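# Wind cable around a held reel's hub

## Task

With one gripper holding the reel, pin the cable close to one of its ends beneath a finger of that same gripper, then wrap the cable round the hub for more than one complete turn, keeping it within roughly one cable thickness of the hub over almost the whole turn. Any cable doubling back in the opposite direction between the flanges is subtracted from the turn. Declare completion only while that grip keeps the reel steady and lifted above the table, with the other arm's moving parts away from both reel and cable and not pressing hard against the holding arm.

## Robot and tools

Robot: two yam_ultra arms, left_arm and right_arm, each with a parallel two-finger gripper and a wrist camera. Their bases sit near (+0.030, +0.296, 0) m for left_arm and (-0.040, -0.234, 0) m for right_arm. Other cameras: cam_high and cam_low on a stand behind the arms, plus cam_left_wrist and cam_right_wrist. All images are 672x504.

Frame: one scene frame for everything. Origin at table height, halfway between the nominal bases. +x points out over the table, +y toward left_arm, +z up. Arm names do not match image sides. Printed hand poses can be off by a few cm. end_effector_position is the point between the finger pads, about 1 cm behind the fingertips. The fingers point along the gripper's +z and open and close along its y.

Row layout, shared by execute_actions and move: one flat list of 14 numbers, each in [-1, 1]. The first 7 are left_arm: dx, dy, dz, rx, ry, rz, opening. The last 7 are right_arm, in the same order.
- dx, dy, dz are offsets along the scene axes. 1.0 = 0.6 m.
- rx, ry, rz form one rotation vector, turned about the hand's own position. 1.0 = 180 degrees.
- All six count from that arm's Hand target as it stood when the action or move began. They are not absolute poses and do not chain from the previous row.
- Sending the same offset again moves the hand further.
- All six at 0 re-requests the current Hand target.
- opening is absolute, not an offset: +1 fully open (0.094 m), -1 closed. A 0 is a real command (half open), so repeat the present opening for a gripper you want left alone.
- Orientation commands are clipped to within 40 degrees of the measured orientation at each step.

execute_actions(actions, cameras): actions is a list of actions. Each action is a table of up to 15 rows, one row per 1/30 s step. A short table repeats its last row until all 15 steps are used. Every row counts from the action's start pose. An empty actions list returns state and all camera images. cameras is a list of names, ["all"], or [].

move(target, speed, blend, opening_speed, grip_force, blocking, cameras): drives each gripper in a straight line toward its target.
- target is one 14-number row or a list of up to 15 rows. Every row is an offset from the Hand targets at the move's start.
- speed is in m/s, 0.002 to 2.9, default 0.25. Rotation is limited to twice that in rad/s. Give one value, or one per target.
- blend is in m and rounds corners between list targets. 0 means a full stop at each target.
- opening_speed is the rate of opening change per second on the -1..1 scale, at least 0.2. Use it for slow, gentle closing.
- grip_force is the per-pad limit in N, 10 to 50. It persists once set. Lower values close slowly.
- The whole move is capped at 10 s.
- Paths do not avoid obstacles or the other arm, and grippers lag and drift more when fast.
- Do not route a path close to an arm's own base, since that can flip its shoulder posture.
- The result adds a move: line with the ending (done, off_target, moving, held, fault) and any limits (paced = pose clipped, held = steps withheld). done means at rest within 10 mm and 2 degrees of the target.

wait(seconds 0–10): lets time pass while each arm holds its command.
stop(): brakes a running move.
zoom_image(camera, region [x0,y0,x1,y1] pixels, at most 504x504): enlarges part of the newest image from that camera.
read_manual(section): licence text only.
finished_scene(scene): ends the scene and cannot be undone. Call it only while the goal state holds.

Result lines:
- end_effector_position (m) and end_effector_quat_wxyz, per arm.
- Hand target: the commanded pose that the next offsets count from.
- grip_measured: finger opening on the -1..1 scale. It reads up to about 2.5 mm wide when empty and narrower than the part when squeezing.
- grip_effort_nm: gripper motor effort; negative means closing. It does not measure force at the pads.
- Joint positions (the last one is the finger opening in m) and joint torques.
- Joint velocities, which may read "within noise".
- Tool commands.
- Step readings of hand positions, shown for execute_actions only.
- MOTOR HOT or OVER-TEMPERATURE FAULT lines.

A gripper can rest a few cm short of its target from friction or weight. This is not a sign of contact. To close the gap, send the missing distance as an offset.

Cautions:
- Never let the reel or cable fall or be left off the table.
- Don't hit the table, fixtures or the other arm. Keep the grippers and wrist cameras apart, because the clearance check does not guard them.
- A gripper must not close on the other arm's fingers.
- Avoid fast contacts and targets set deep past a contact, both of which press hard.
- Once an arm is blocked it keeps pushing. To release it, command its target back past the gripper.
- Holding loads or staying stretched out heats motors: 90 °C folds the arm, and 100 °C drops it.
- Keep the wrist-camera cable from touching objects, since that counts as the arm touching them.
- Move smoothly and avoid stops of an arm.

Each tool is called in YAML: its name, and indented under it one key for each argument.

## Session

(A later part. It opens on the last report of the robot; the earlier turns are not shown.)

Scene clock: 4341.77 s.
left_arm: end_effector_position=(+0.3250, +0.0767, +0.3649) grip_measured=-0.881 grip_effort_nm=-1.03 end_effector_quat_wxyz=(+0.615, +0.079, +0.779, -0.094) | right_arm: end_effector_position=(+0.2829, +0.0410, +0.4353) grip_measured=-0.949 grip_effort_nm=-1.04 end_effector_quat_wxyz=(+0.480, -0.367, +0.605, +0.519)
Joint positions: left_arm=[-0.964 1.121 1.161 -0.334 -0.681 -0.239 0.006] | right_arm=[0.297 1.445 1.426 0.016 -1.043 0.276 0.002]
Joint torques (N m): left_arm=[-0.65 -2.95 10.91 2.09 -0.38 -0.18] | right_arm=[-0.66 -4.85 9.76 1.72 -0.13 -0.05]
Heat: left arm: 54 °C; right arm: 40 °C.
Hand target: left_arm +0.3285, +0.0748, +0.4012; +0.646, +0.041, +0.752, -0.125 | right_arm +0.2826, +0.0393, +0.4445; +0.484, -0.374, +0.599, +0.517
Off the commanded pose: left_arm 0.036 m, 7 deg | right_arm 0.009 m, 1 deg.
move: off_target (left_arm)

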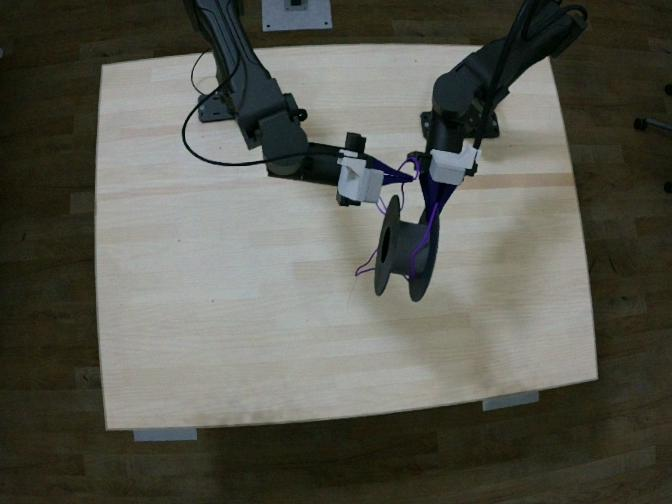

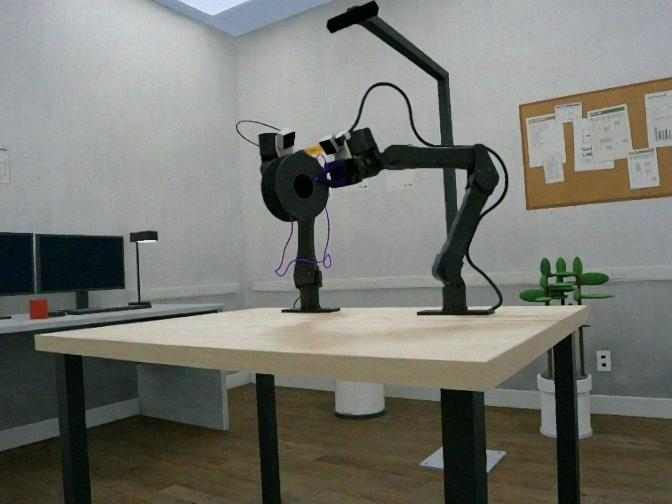

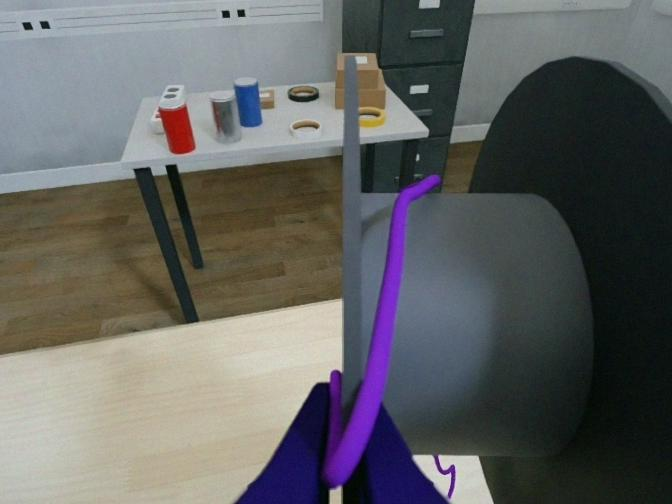

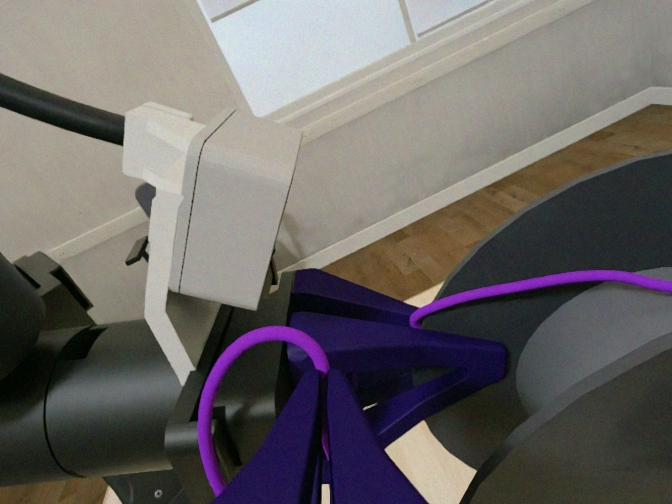

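move:
  target: [0,0,0,0,0,0,-1, 0.0737,-0.0037,0.062,0.0322,0.1635,0.0007,-1]
  speed: 0.08
  cameras: ["cam_high","cam_right_wrist","cam_left_wrist","cam_low"]

zoom_image:
  camera: "cam_high"
  region: [340, 140, 460, 310]

Scene clock: 4375.23 s.
left_arm: end_effector_position=(+0.3250, +0.0767, +0.3649) grip_measured=-0.881 grip_effort_nm=-1.04 end_effector_quat_wxyz=(+0.615, +0.079, +0.779, -0.094) | right_arm: end_effector_position=(+0.3270, +0.0392, +0.4746) grip_measured=-0.949 grip_effort_nm=-1.04 end_effector_quat_wxyz=(+0.334, -0.202, +0.677, +0.624)
Joint positions: left_arm=[-0.964 1.121 1.161 -0.334 -0.681 -0.239 0.006] | right_arm=[0.251 1.646 1.78 -0.132 -1.089 0.792 0.002]
Joint torques (N m): left_arm=[-0.65 -2.95 10.93 2.09 -0.38 -0.18] | right_arm=[-0.73 -5.98 9.39 1.7 -0.12 0.04]
Heat: left arm: 54 °C; right arm: 45 °C.
Hand target: left_arm +0.3285, +0.0748, +0.4012; +0.646, +0.041, +0.752, -0.125 | right_arm +0.3268, +0.0370, +0.4817; +0.334, -0.206, +0.675, +0.625
Off the commanded pose: left_arm 0.036 m, 7 deg | right_arm 0.007 m, 1 deg.
move: off_target (left_arm)

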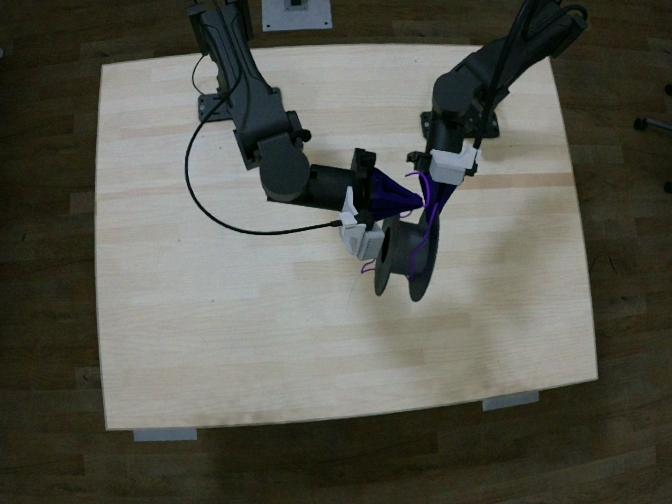

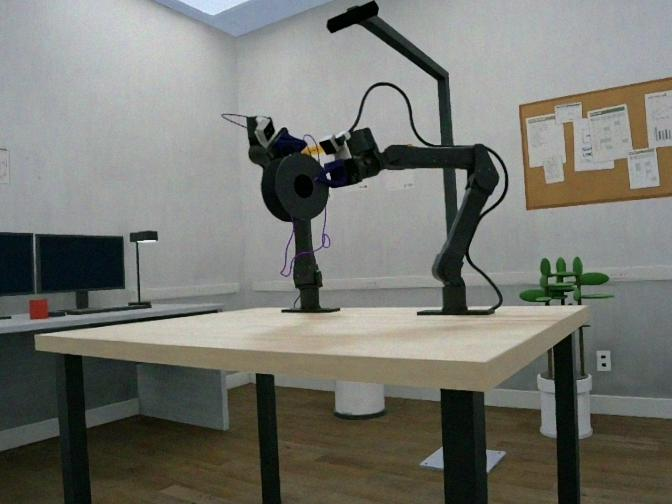

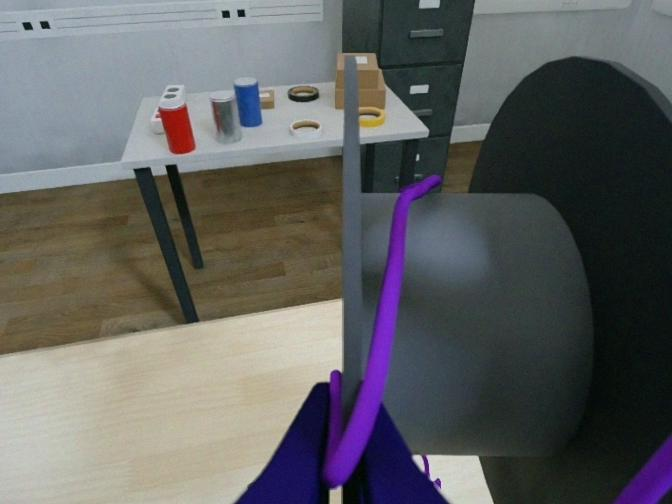

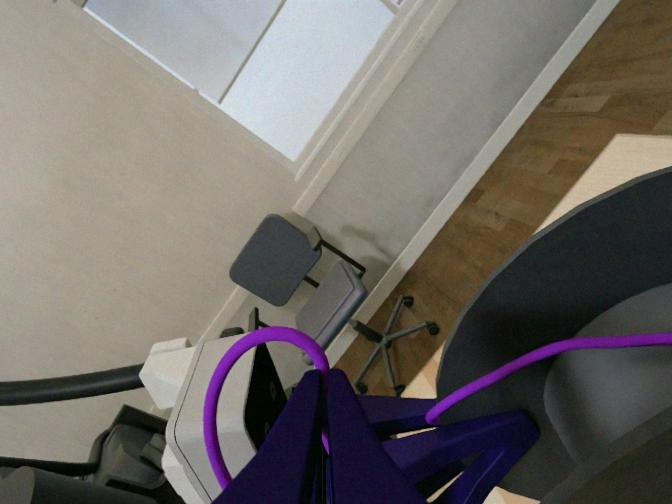

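Scaled by 2.965.

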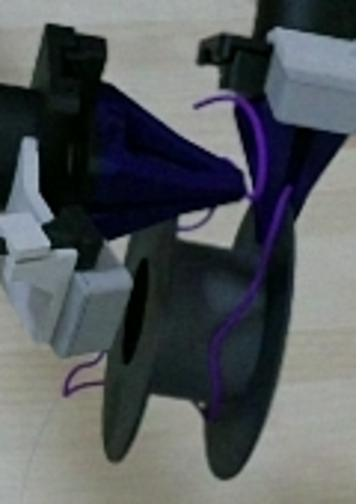

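move:
  target: [0,0,0,0,0,0,-1, 0.0932,-0.0095,0.011,0.0429,0.218,0.001,-1]
  speed: 0.08
  cameras: ["cam_high","cam_right_wrist","cam_left_wrist","cam_low"]

zoom_image:
  camera: "cam_high"
  region: [340, 140, 460, 310]

Scene clock: 4387.43 s.
left_arm: end_effector_position=(+0.3250, +0.0767, +0.3649) grip_measured=-0.881 grip_effort_nm=-1.04 end_effector_quat_wxyz=(+0.615, +0.079, +0.779, -0.094) | right_arm: end_effector_position=(+0.3827, +0.0338, +0.4837) grip_measured=-0.949 grip_effort_nm=-1.04 end_effector_quat_wxyz=(+0.102, +0.041, +0.705, +0.701)
Joint positions: left_arm=[-0.964 1.121 1.161 -0.334 -0.681 -0.239 0.006] | right_arm=[0.199 1.883 2.105 -0.213 -1.14 1.493 0.002]
Joint torques (N m): left_arm=[-0.64 -2.95 10.92 2.08 -0.38 -0.18] | right_arm=[-0.72 -7.53 9.1 1.69 -0.13 0.06]
Heat: left arm: 54 °C; right arm: 43 °C.
Hand target: left_arm +0.3285, +0.0748, +0.4012; +0.646, +0.041, +0.752, -0.125 | right_arm +0.3828, +0.0312, +0.4884; +0.100, +0.037, +0.704, +0.702
Off the commanded pose: left_arm 0.036 m, 7 deg | right_arm 0.005 m, 0 deg.
move: off_target (left_arm)

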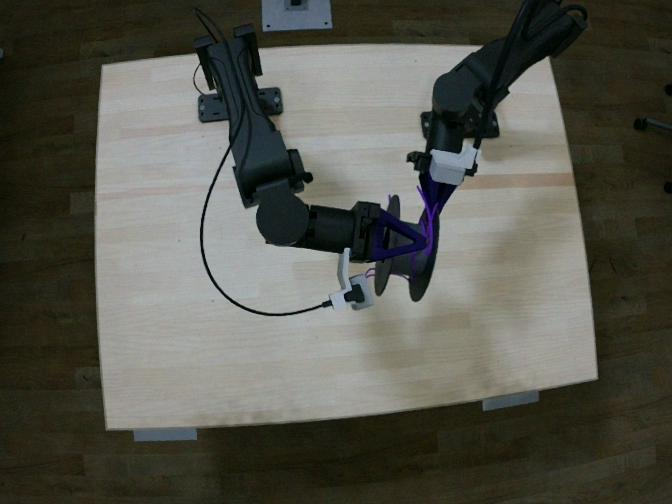

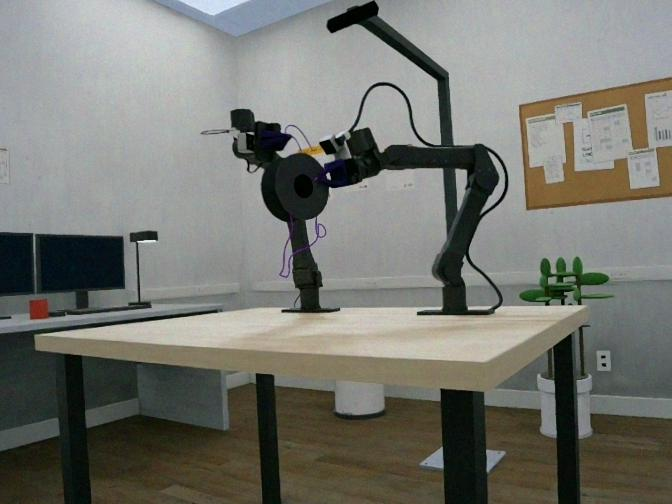

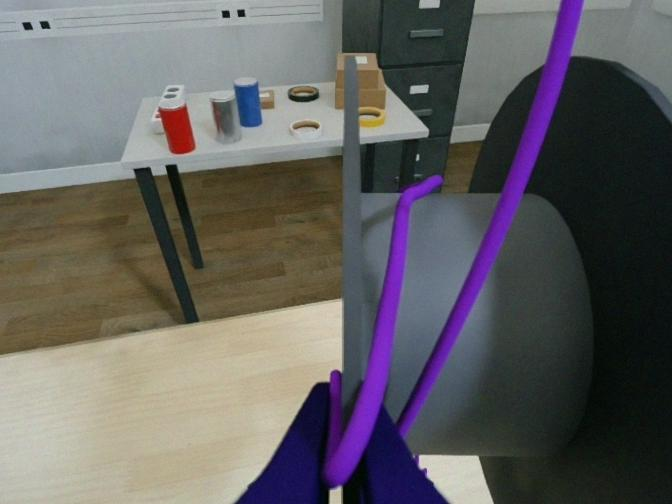

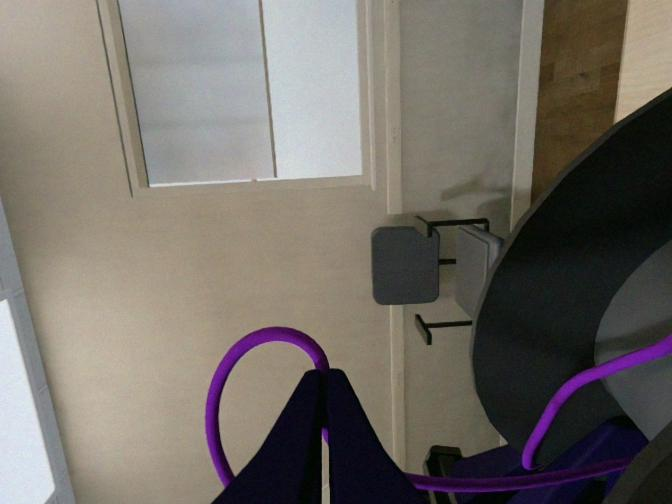

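Scaled by 2.965.

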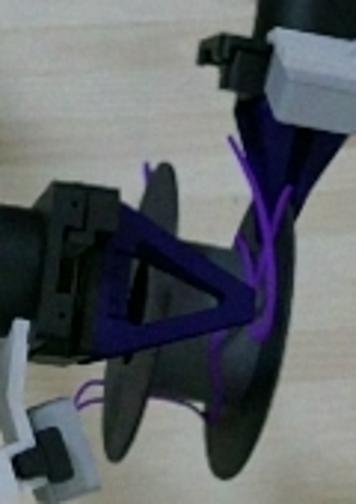

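move:
  target: [0,0,0,0,0,0,-1, 0.1113,-0.0132,-0.047,0.0214,0.109,0.0005,-1]
  speed: 0.1
  cameras: ["cam_high","cam_right_wrist","cam_left_wrist","cam_low"]

zoom_image:
  camera: "cam_high"
  region: [340, 140, 460, 310]

Scene clock: 4413.37 s.
left_arm: end_effector_position=(+0.3250, +0.0767, +0.3649) grip_measured=-0.881 grip_effort_nm=-1.03 end_effector_quat_wxyz=(+0.615, +0.079, +0.779, -0.094) | right_arm: end_effector_position=(+0.4488, +0.0261, +0.4584) grip_measured=-0.949 grip_effort_nm=-1.04 end_effector_quat_wxyz=(-0.020, +0.161, +0.686, +0.709)
Joint positions: left_arm=[-0.964 1.121 1.161 -0.334 -0.681 -0.239 0.006] | right_arm=[0.15 2.163 2.412 -0.232 -1.189 1.844 0.002]
Joint torques (N m): left_arm=[-0.64 -2.95 10.92 2.09 -0.37 -0.18] | right_arm=[-0.72 -9.36 8.94 1.62 -0.12 0.07]
Heat: left arm: 54 °C; right arm: 44 °C.
Hand target: left_arm +0.3285, +0.0748, +0.4012; +0.646, +0.041, +0.752, -0.125 | right_arm +0.4495, +0.0234, +0.4602; -0.023, +0.159, +0.687, +0.708
Off the commanded pose: left_arm 0.036 m, 7 deg | right_arm 0.003 m, 0 deg.
move: off_target (left_arm)

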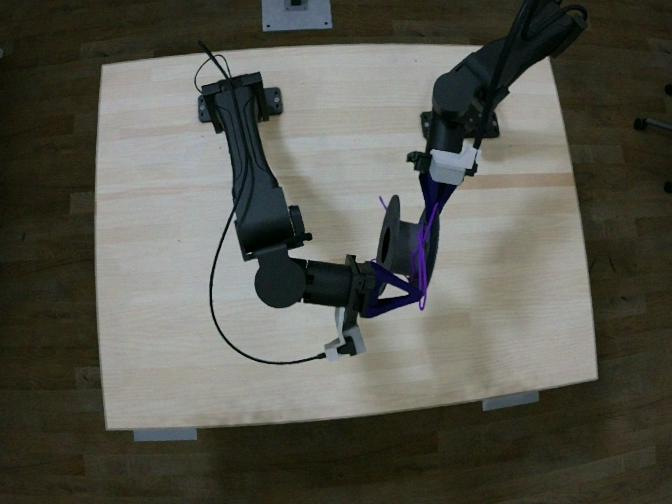

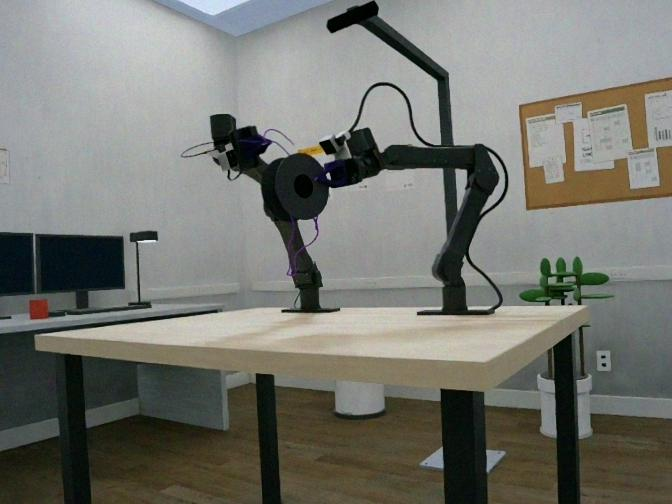

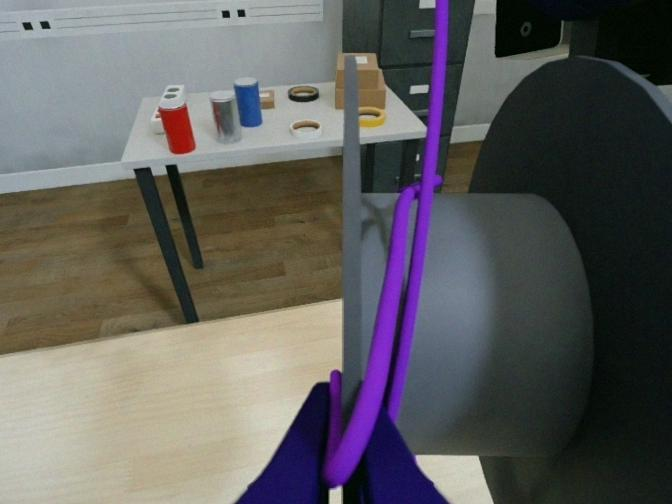

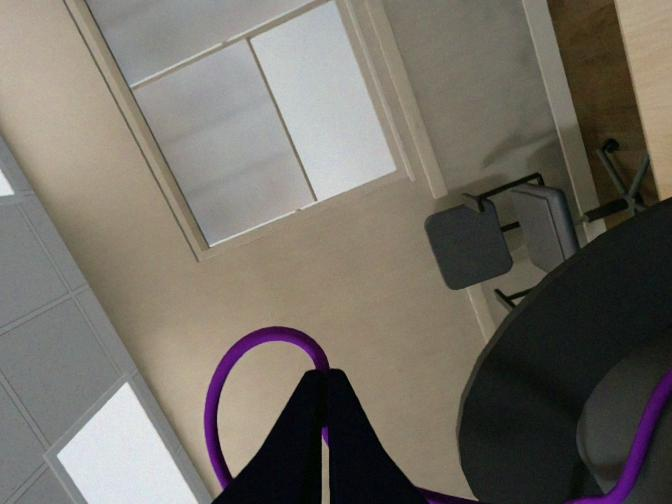

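Scaled by 2.965.

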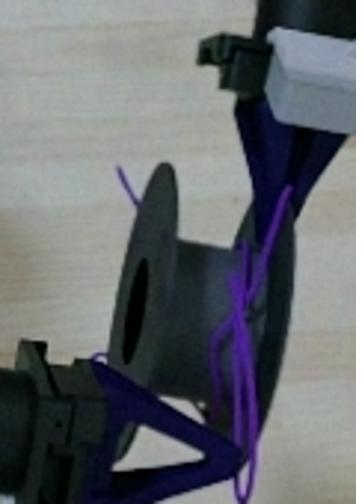

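move:
  target:
    - [0,0,0,0,0,0,-1, 0.0617,-0.0142,-0.045,0,0,0,-1]
    - [0,0,0,0,0,0,-1, 0.1003,-0.0215,-0.13,0,0,0,-1]
  speed: 0.12
  blend: [0.01,0]
  cameras: ["cam_high","cam_right_wrist","cam_left_wrist","cam_low"]

zoom_image:
  camera: "cam_high"
  region: [340, 160, 480, 360]

zoom_image:
  camera: "cam_low"
  region: [200, 110, 370, 340]

Scene clock: 4429.97 s.
left_arm: end_effector_position=(+0.3250, +0.0768, +0.3649) grip_measured=-0.881 grip_effort_nm=-1.04 end_effector_quat_wxyz=(+0.615, +0.079, +0.779, -0.094) | right_arm: end_effector_position=(+0.5066, +0.0134, +0.3911) grip_measured=-0.949 grip_effort_nm=-1.04 end_effector_quat_wxyz=(-0.017, +0.156, +0.687, +0.709)
Joint positions: left_arm=[-0.964 1.121 1.161 -0.334 -0.682 -0.239 0.006] | right_arm=[0.106 2.363 2.465 -0.083 -1.236 1.837 0.002]
Joint torques (N m): left_arm=[-0.64 -2.95 10.91 2.09 -0.37 -0.18] | right_arm=[-0.68 -11.52 5.31 1.94 -0.11 0.05]
Heat: left arm: 54 °C; right arm: 44 °C.
Hand target: left_arm +0.3285, +0.0748, +0.4012; +0.646, +0.041, +0.752, -0.125 | right_arm +0.5097, +0.0105, +0.3822; -0.023, +0.159, +0.687, +0.708
Off the commanded pose: left_arm 0.036 m, 7 deg | right_arm 0.010 m, 1 deg.
move: off_target (left_arm)

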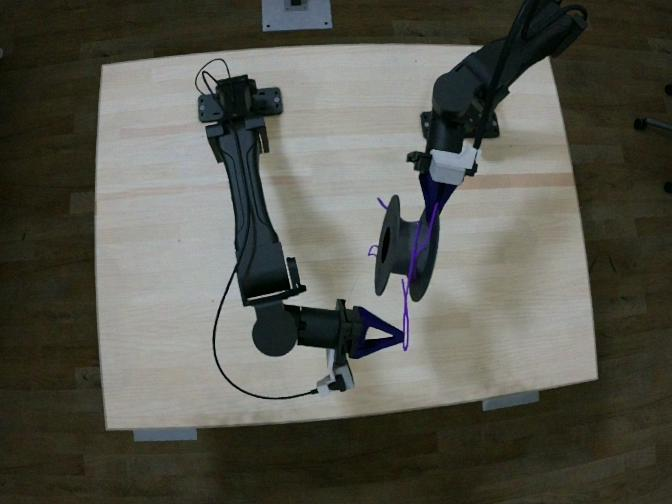

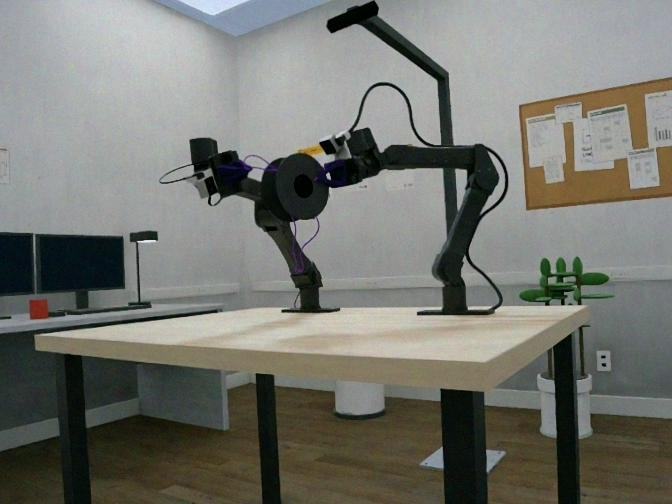

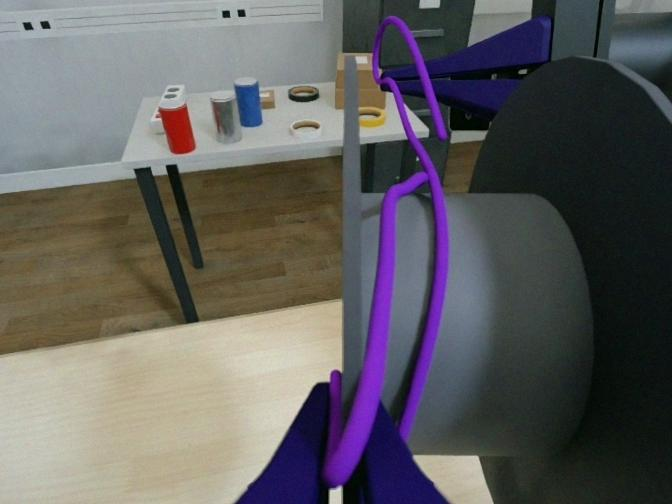

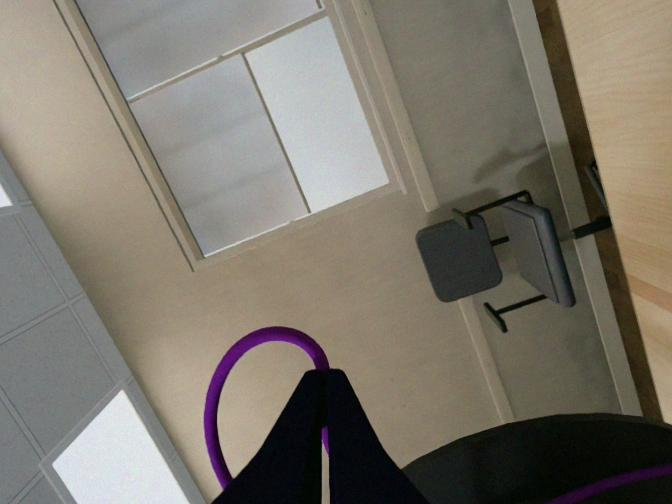

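Scaled by 2.520.

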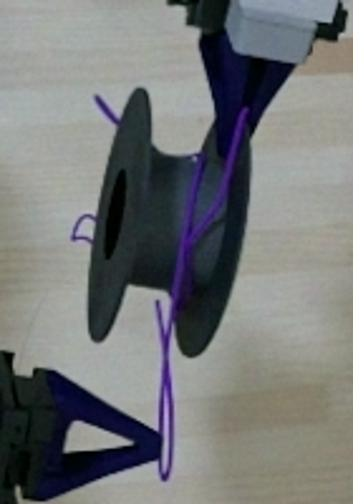

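Scaled by 2.191.

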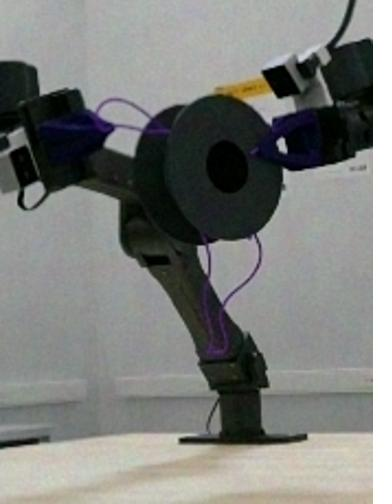

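move:
  target: [0,0,0,0,0,0,-1, -0.005,-0.005,-0.2,0,0,0,-1]
  speed: 0.08
  cameras: ["cam_high","cam_right_wrist","cam_left_wrist","cam_low"]

zoom_image:
  camera: "cam_low"
  region: [200, 110, 370, 340]

zoom_image:
  camera: "cam_left_wrist"
  region: [320, 140, 560, 504]

Scene clock: 4447.43 s.
left_arm: end_effector_position=(+0.3250, +0.0768, +0.3649) grip_measured=-0.881 grip_effort_nm=-1.04 end_effector_quat_wxyz=(+0.615, +0.079, +0.779, -0.094) | right_arm: end_effector_position=(+0.5100, +0.0123, +0.2576) grip_measured=-0.949 grip_effort_nm=-1.03 end_effector_quat_wxyz=(-0.027, +0.163, +0.688, +0.706)
Joint positions: left_arm=[-0.964 1.121 1.161 -0.334 -0.682 -0.239 0.006] | right_arm=[0.102 2.334 1.888 0.444 -1.244 1.839 0.002]
Joint torques (N m): left_arm=[-0.64 -2.93 10.91 2.09 -0.37 -0.18] | right_arm=[-0.76 -13.67 5.39 1.92 -0.1 0.04]
Heat: left arm: 54 °C; right arm: 41 °C.
Hand target: left_arm +0.3285, +0.0748, +0.4012; +0.646, +0.041, +0.752, -0.125 | right_arm +0.5066, +0.0075, +0.2622; -0.024, +0.159, +0.687, +0.708
Off the commanded pose: left_arm 0.036 m, 7 deg | right_arm 0.007 m, 1 deg.
move: off_target (left_arm)

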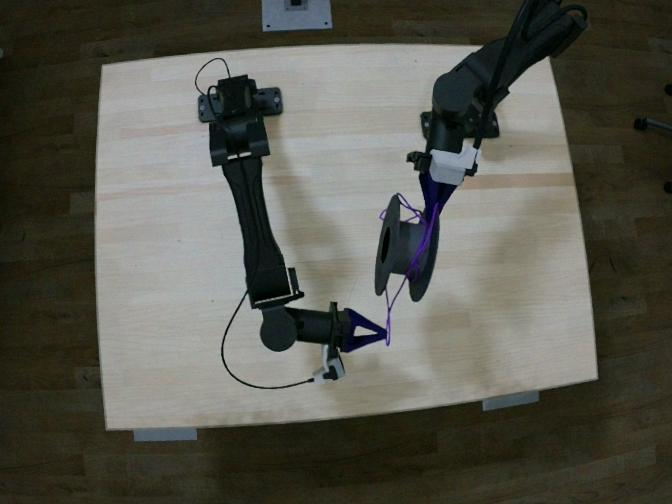

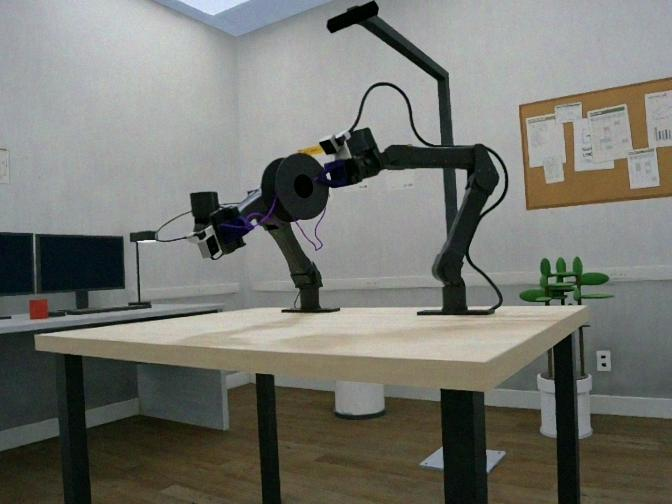

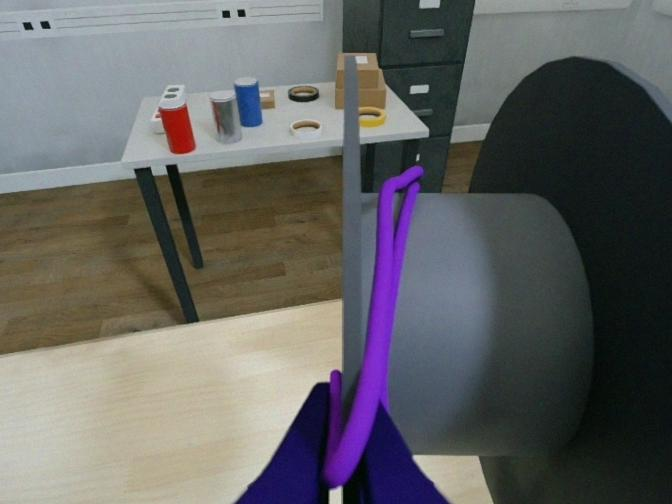

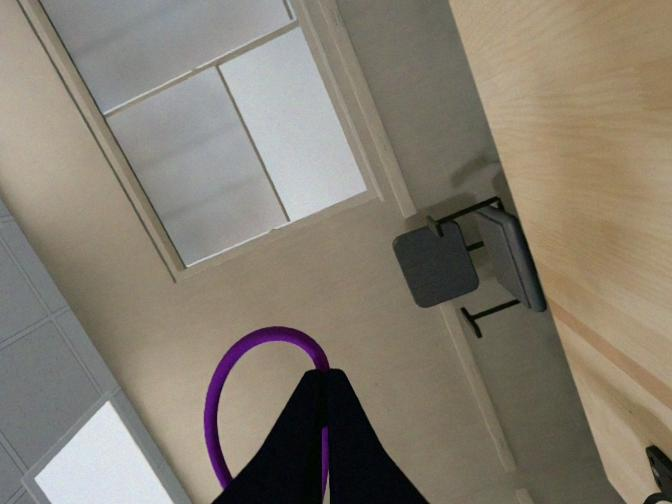

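Scaled by 2.191.

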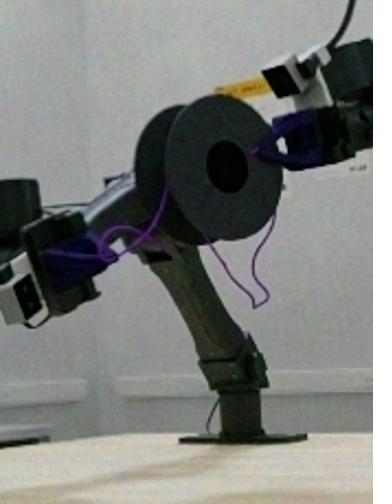

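Scaled by 1.385.

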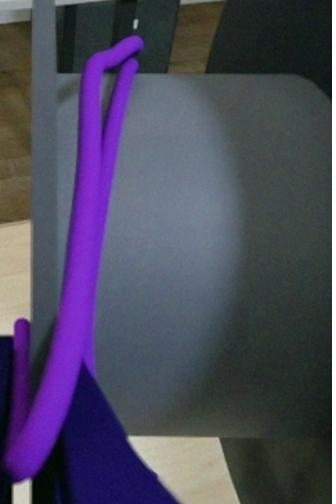

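zoom_image:
  camera: "cam_high"
  region: [340, 160, 480, 360]

Scaled by 2.520.

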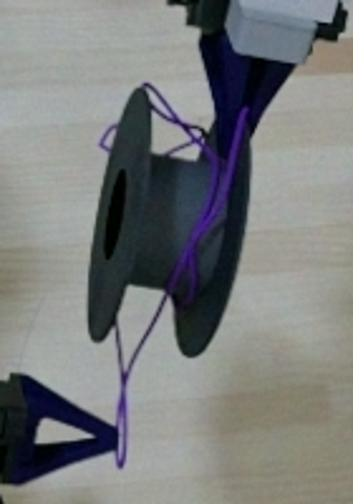

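move:
  target: [0,0,0,0,0,0,-1, 0.0,0.0,-0.09,0,0,0,-1]
  speed: 0.05
  cameras: ["cam_high","cam_left_wrist","cam_low"]

zoom_image:
  camera: "cam_low"
  region: [200, 110, 370, 340]

zoom_image:
  camera: "cam_high"
  region: [340, 160, 480, 360]

Scene clock: 4473.13 s.
left_arm: end_effector_position=(+0.3250, +0.0768, +0.3649) grip_measured=-0.881 grip_effort_nm=-1.04 end_effector_quat_wxyz=(+0.615, +0.079, +0.779, -0.094) | right_arm: end_effector_position=(+0.5062, +0.0118, +0.2208) grip_measured=-0.949 grip_effort_nm=-1.04 end_effector_quat_wxyz=(-0.017, +0.153, +0.687, +0.710)
Joint positions: left_arm=[-0.964 1.121 1.161 -0.334 -0.682 -0.239 0.006] | right_arm=[0.102 2.367 1.778 0.617 -1.244 1.841 0.002]
Joint torques (N m): left_arm=[-0.64 -2.93 10.91 2.09 -0.37 -0.18] | right_arm=[-0.79 -11.02 5.42 1.91 -0.08 0.05]
Heat: left arm: 54 °C; right arm: 39 °C.
Hand target: left_arm +0.3285, +0.0748, +0.4012; +0.646, +0.041, +0.752, -0.125 | right_arm +0.5066, +0.0075, +0.2082; -0.024, +0.159, +0.687, +0.708
Off the commanded pose: left_arm 0.036 m, 7 deg | right_arm 0.013 m, 1 deg.
move: off_target (left_arm, right_arm)
Images, in order (width x height): cam_high 672x504, cam_low 672x504, cam_left_wrist 672x504.

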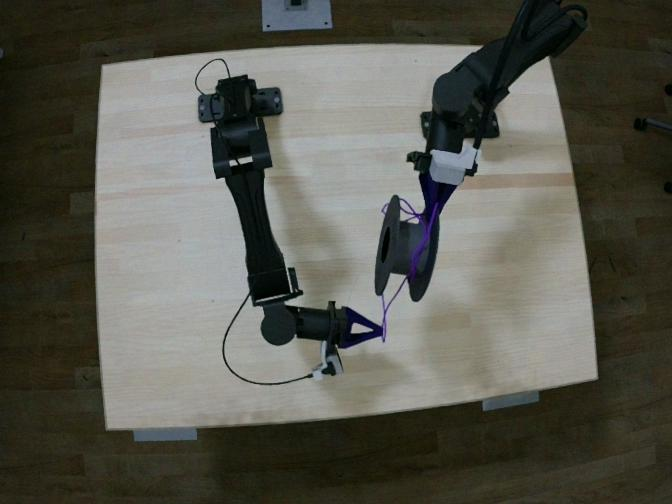

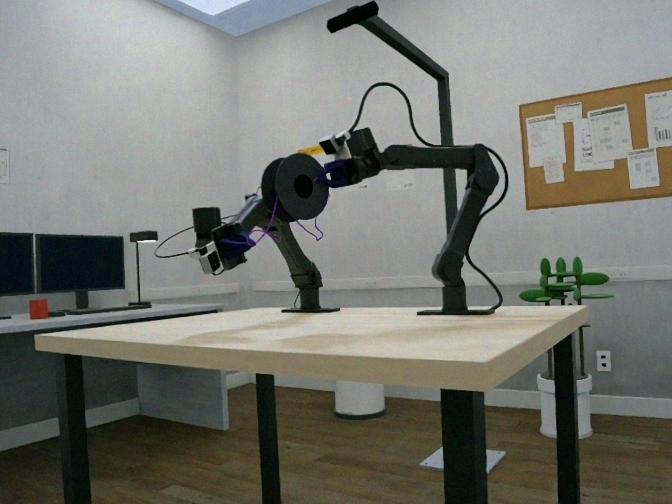

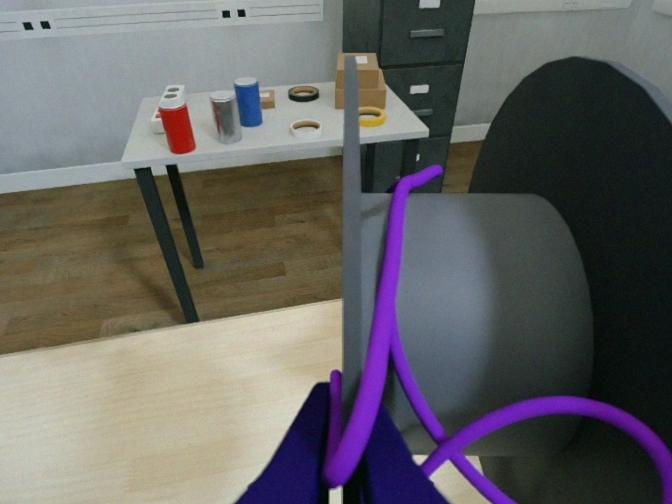

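Scaled by 2.191.

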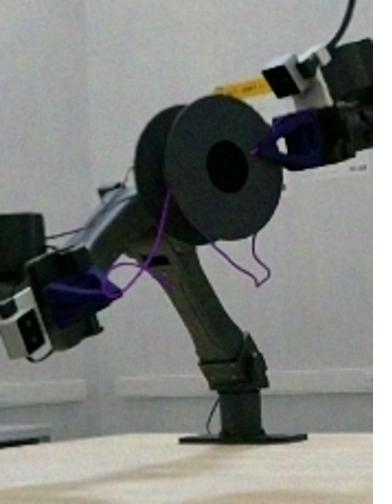

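Scaled by 2.520.

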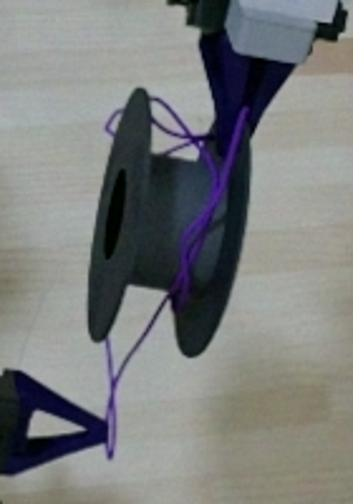

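move:
  target: [0,0,0,0,0,0,-1, 0.0,0.0,-0.07,0,0,0,-1]
  speed: 0.05
  cameras: ["cam_high","cam_left_wrist","cam_low"]

zoom_image:
  camera: "cam_low"
  region: [200, 110, 370, 340]

zoom_image:
  camera: "cam_high"
  region: [340, 160, 480, 360]

Scene clock: 4505.67 s.
left_arm: end_effector_position=(+0.3250, +0.0768, +0.3649) grip_measured=-0.881 grip_effort_nm=-1.03 end_effector_quat_wxyz=(+0.615, +0.079, +0.779, -0.094) | right_arm: end_effector_position=(+0.5072, +0.0119, +0.1789) grip_measured=-0.949 grip_effort_nm=-1.04 end_effector_quat_wxyz=(-0.017, +0.153, +0.687, +0.710)
Joint positions: left_arm=[-0.964 1.121 1.161 -0.334 -0.682 -0.239 0.006] | right_arm=[0.102 2.439 1.731 0.737 -1.244 1.841 0.002]
Joint torques (N m): left_arm=[-0.65 -2.95 10.92 2.09 -0.37 -0.18] | right_arm=[-0.77 -11.14 5.2 1.93 -0.1 0.05]
Heat: left arm: 54 °C; right arm: 39 °C.
Hand target: left_arm +0.3285, +0.0748, +0.4012; +0.646, +0.041, +0.752, -0.125 | right_arm +0.5066, +0.0075, +0.1661; -0.024, +0.159, +0.687, +0.708
Off the commanded pose: left_arm 0.036 m, 7 deg | right_arm 0.014 m, 1 deg.
move: off_target (left_arm, right_arm)
Images, in order (width x height): cam_high 672x504, cam_low 672x504, cam_left_wrist 672x504.

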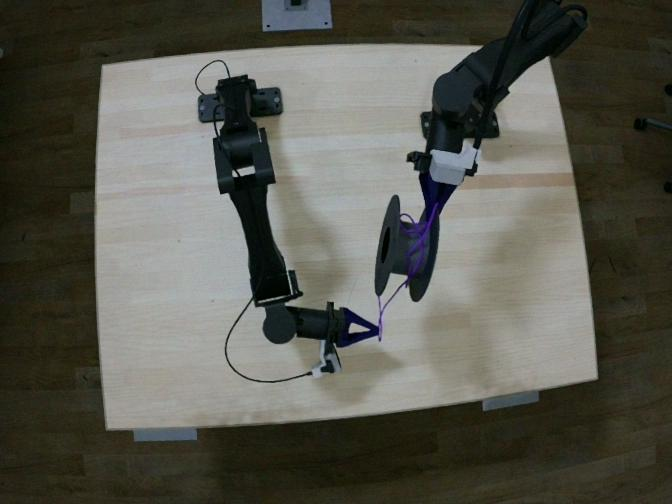

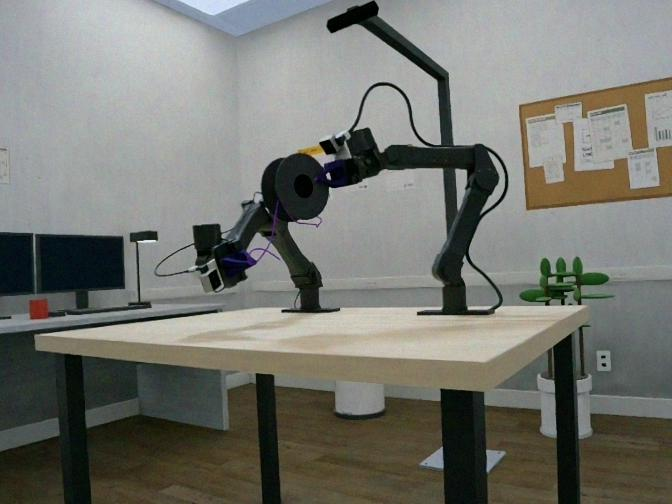

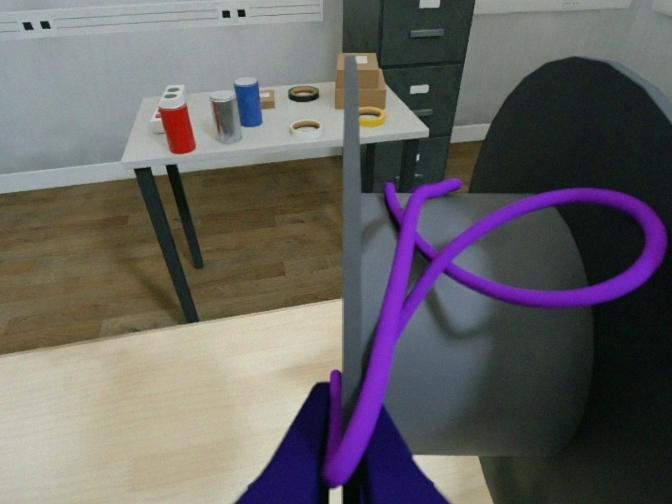

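Scaled by 2.191.

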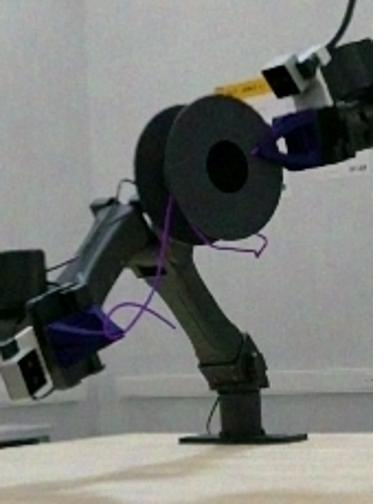

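Scaled by 2.520.

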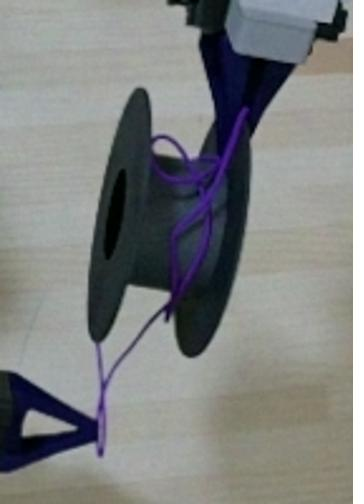

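move:
  target: [0,0,0,0,0,0,-1, 0.0,0.0,-0.07,0,0,0,-1]
  speed: 0.05
  cameras: ["cam_high","cam_left_wrist","cam_low"]

zoom_image:
  camera: "cam_low"
  region: [200, 110, 370, 340]

Scene clock: 4531.40 s.
left_arm: end_effector_position=(+0.3250, +0.0768, +0.3649) grip_measured=-0.881 grip_effort_nm=-1.04 end_effector_quat_wxyz=(+0.615, +0.079, +0.779, -0.094) | right_arm: end_effector_position=(+0.5083, +0.0121, +0.1372) grip_measured=-0.949 grip_effort_nm=-1.04 end_effector_quat_wxyz=(-0.017, +0.153, +0.687, +0.710)
Joint positions: left_arm=[-0.964 1.121 1.161 -0.334 -0.682 -0.239 0.006] | right_arm=[0.102 2.529 1.714 0.844 -1.244 1.841 0.002]
Joint torques (N m): left_arm=[-0.64 -2.95 10.92 2.09 -0.37 -0.18] | right_arm=[-0.81 -11.26 5.01 1.92 -0.09 0.03]
Heat: left arm: 54 °C; right arm: 39 °C.
Hand target: left_arm +0.3285, +0.0748, +0.4012; +0.646, +0.041, +0.752, -0.125 | right_arm +0.5066, +0.0075, +0.1243; -0.024, +0.159, +0.687, +0.708
Off the commanded pose: left_arm 0.036 m, 7 deg | right_arm 0.014 m, 1 deg.
move: off_target (left_arm, right_arm)
Images, in order (width x height): cam_high 672x504, cam_low 672x504, cam_left_wrist 672x504.

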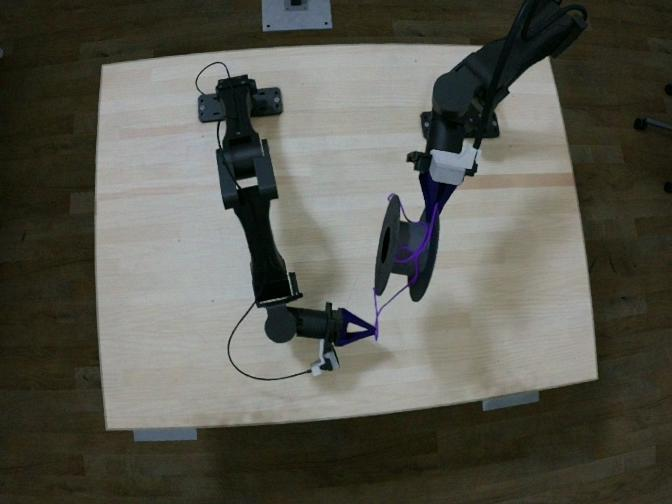

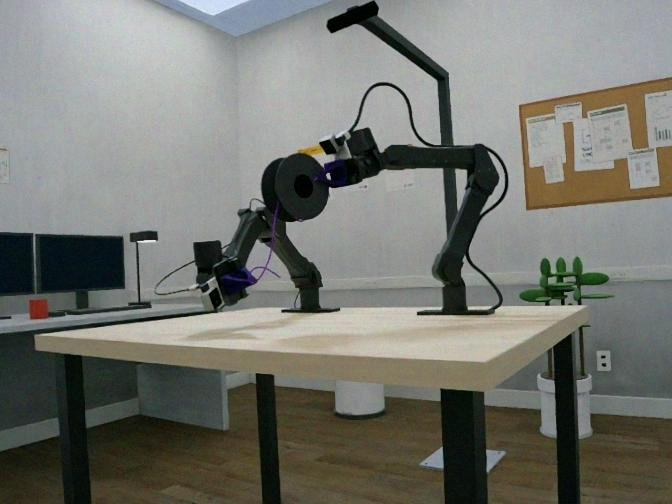

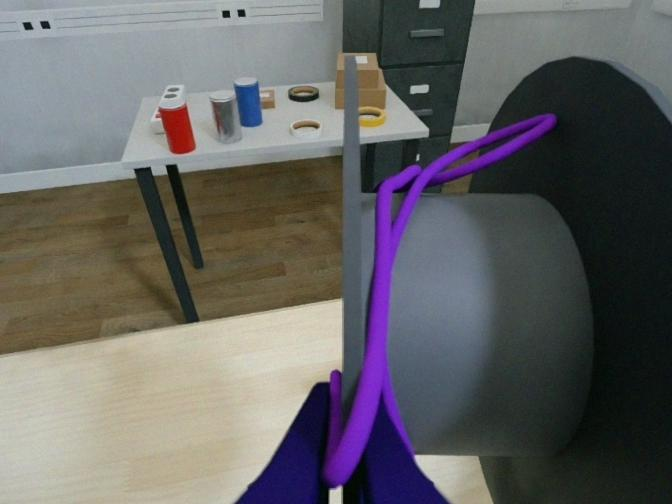

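Scaled by 2.191.

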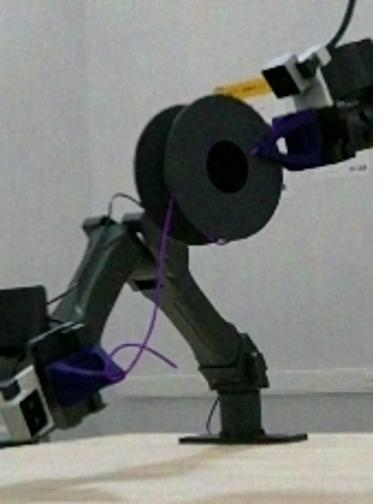

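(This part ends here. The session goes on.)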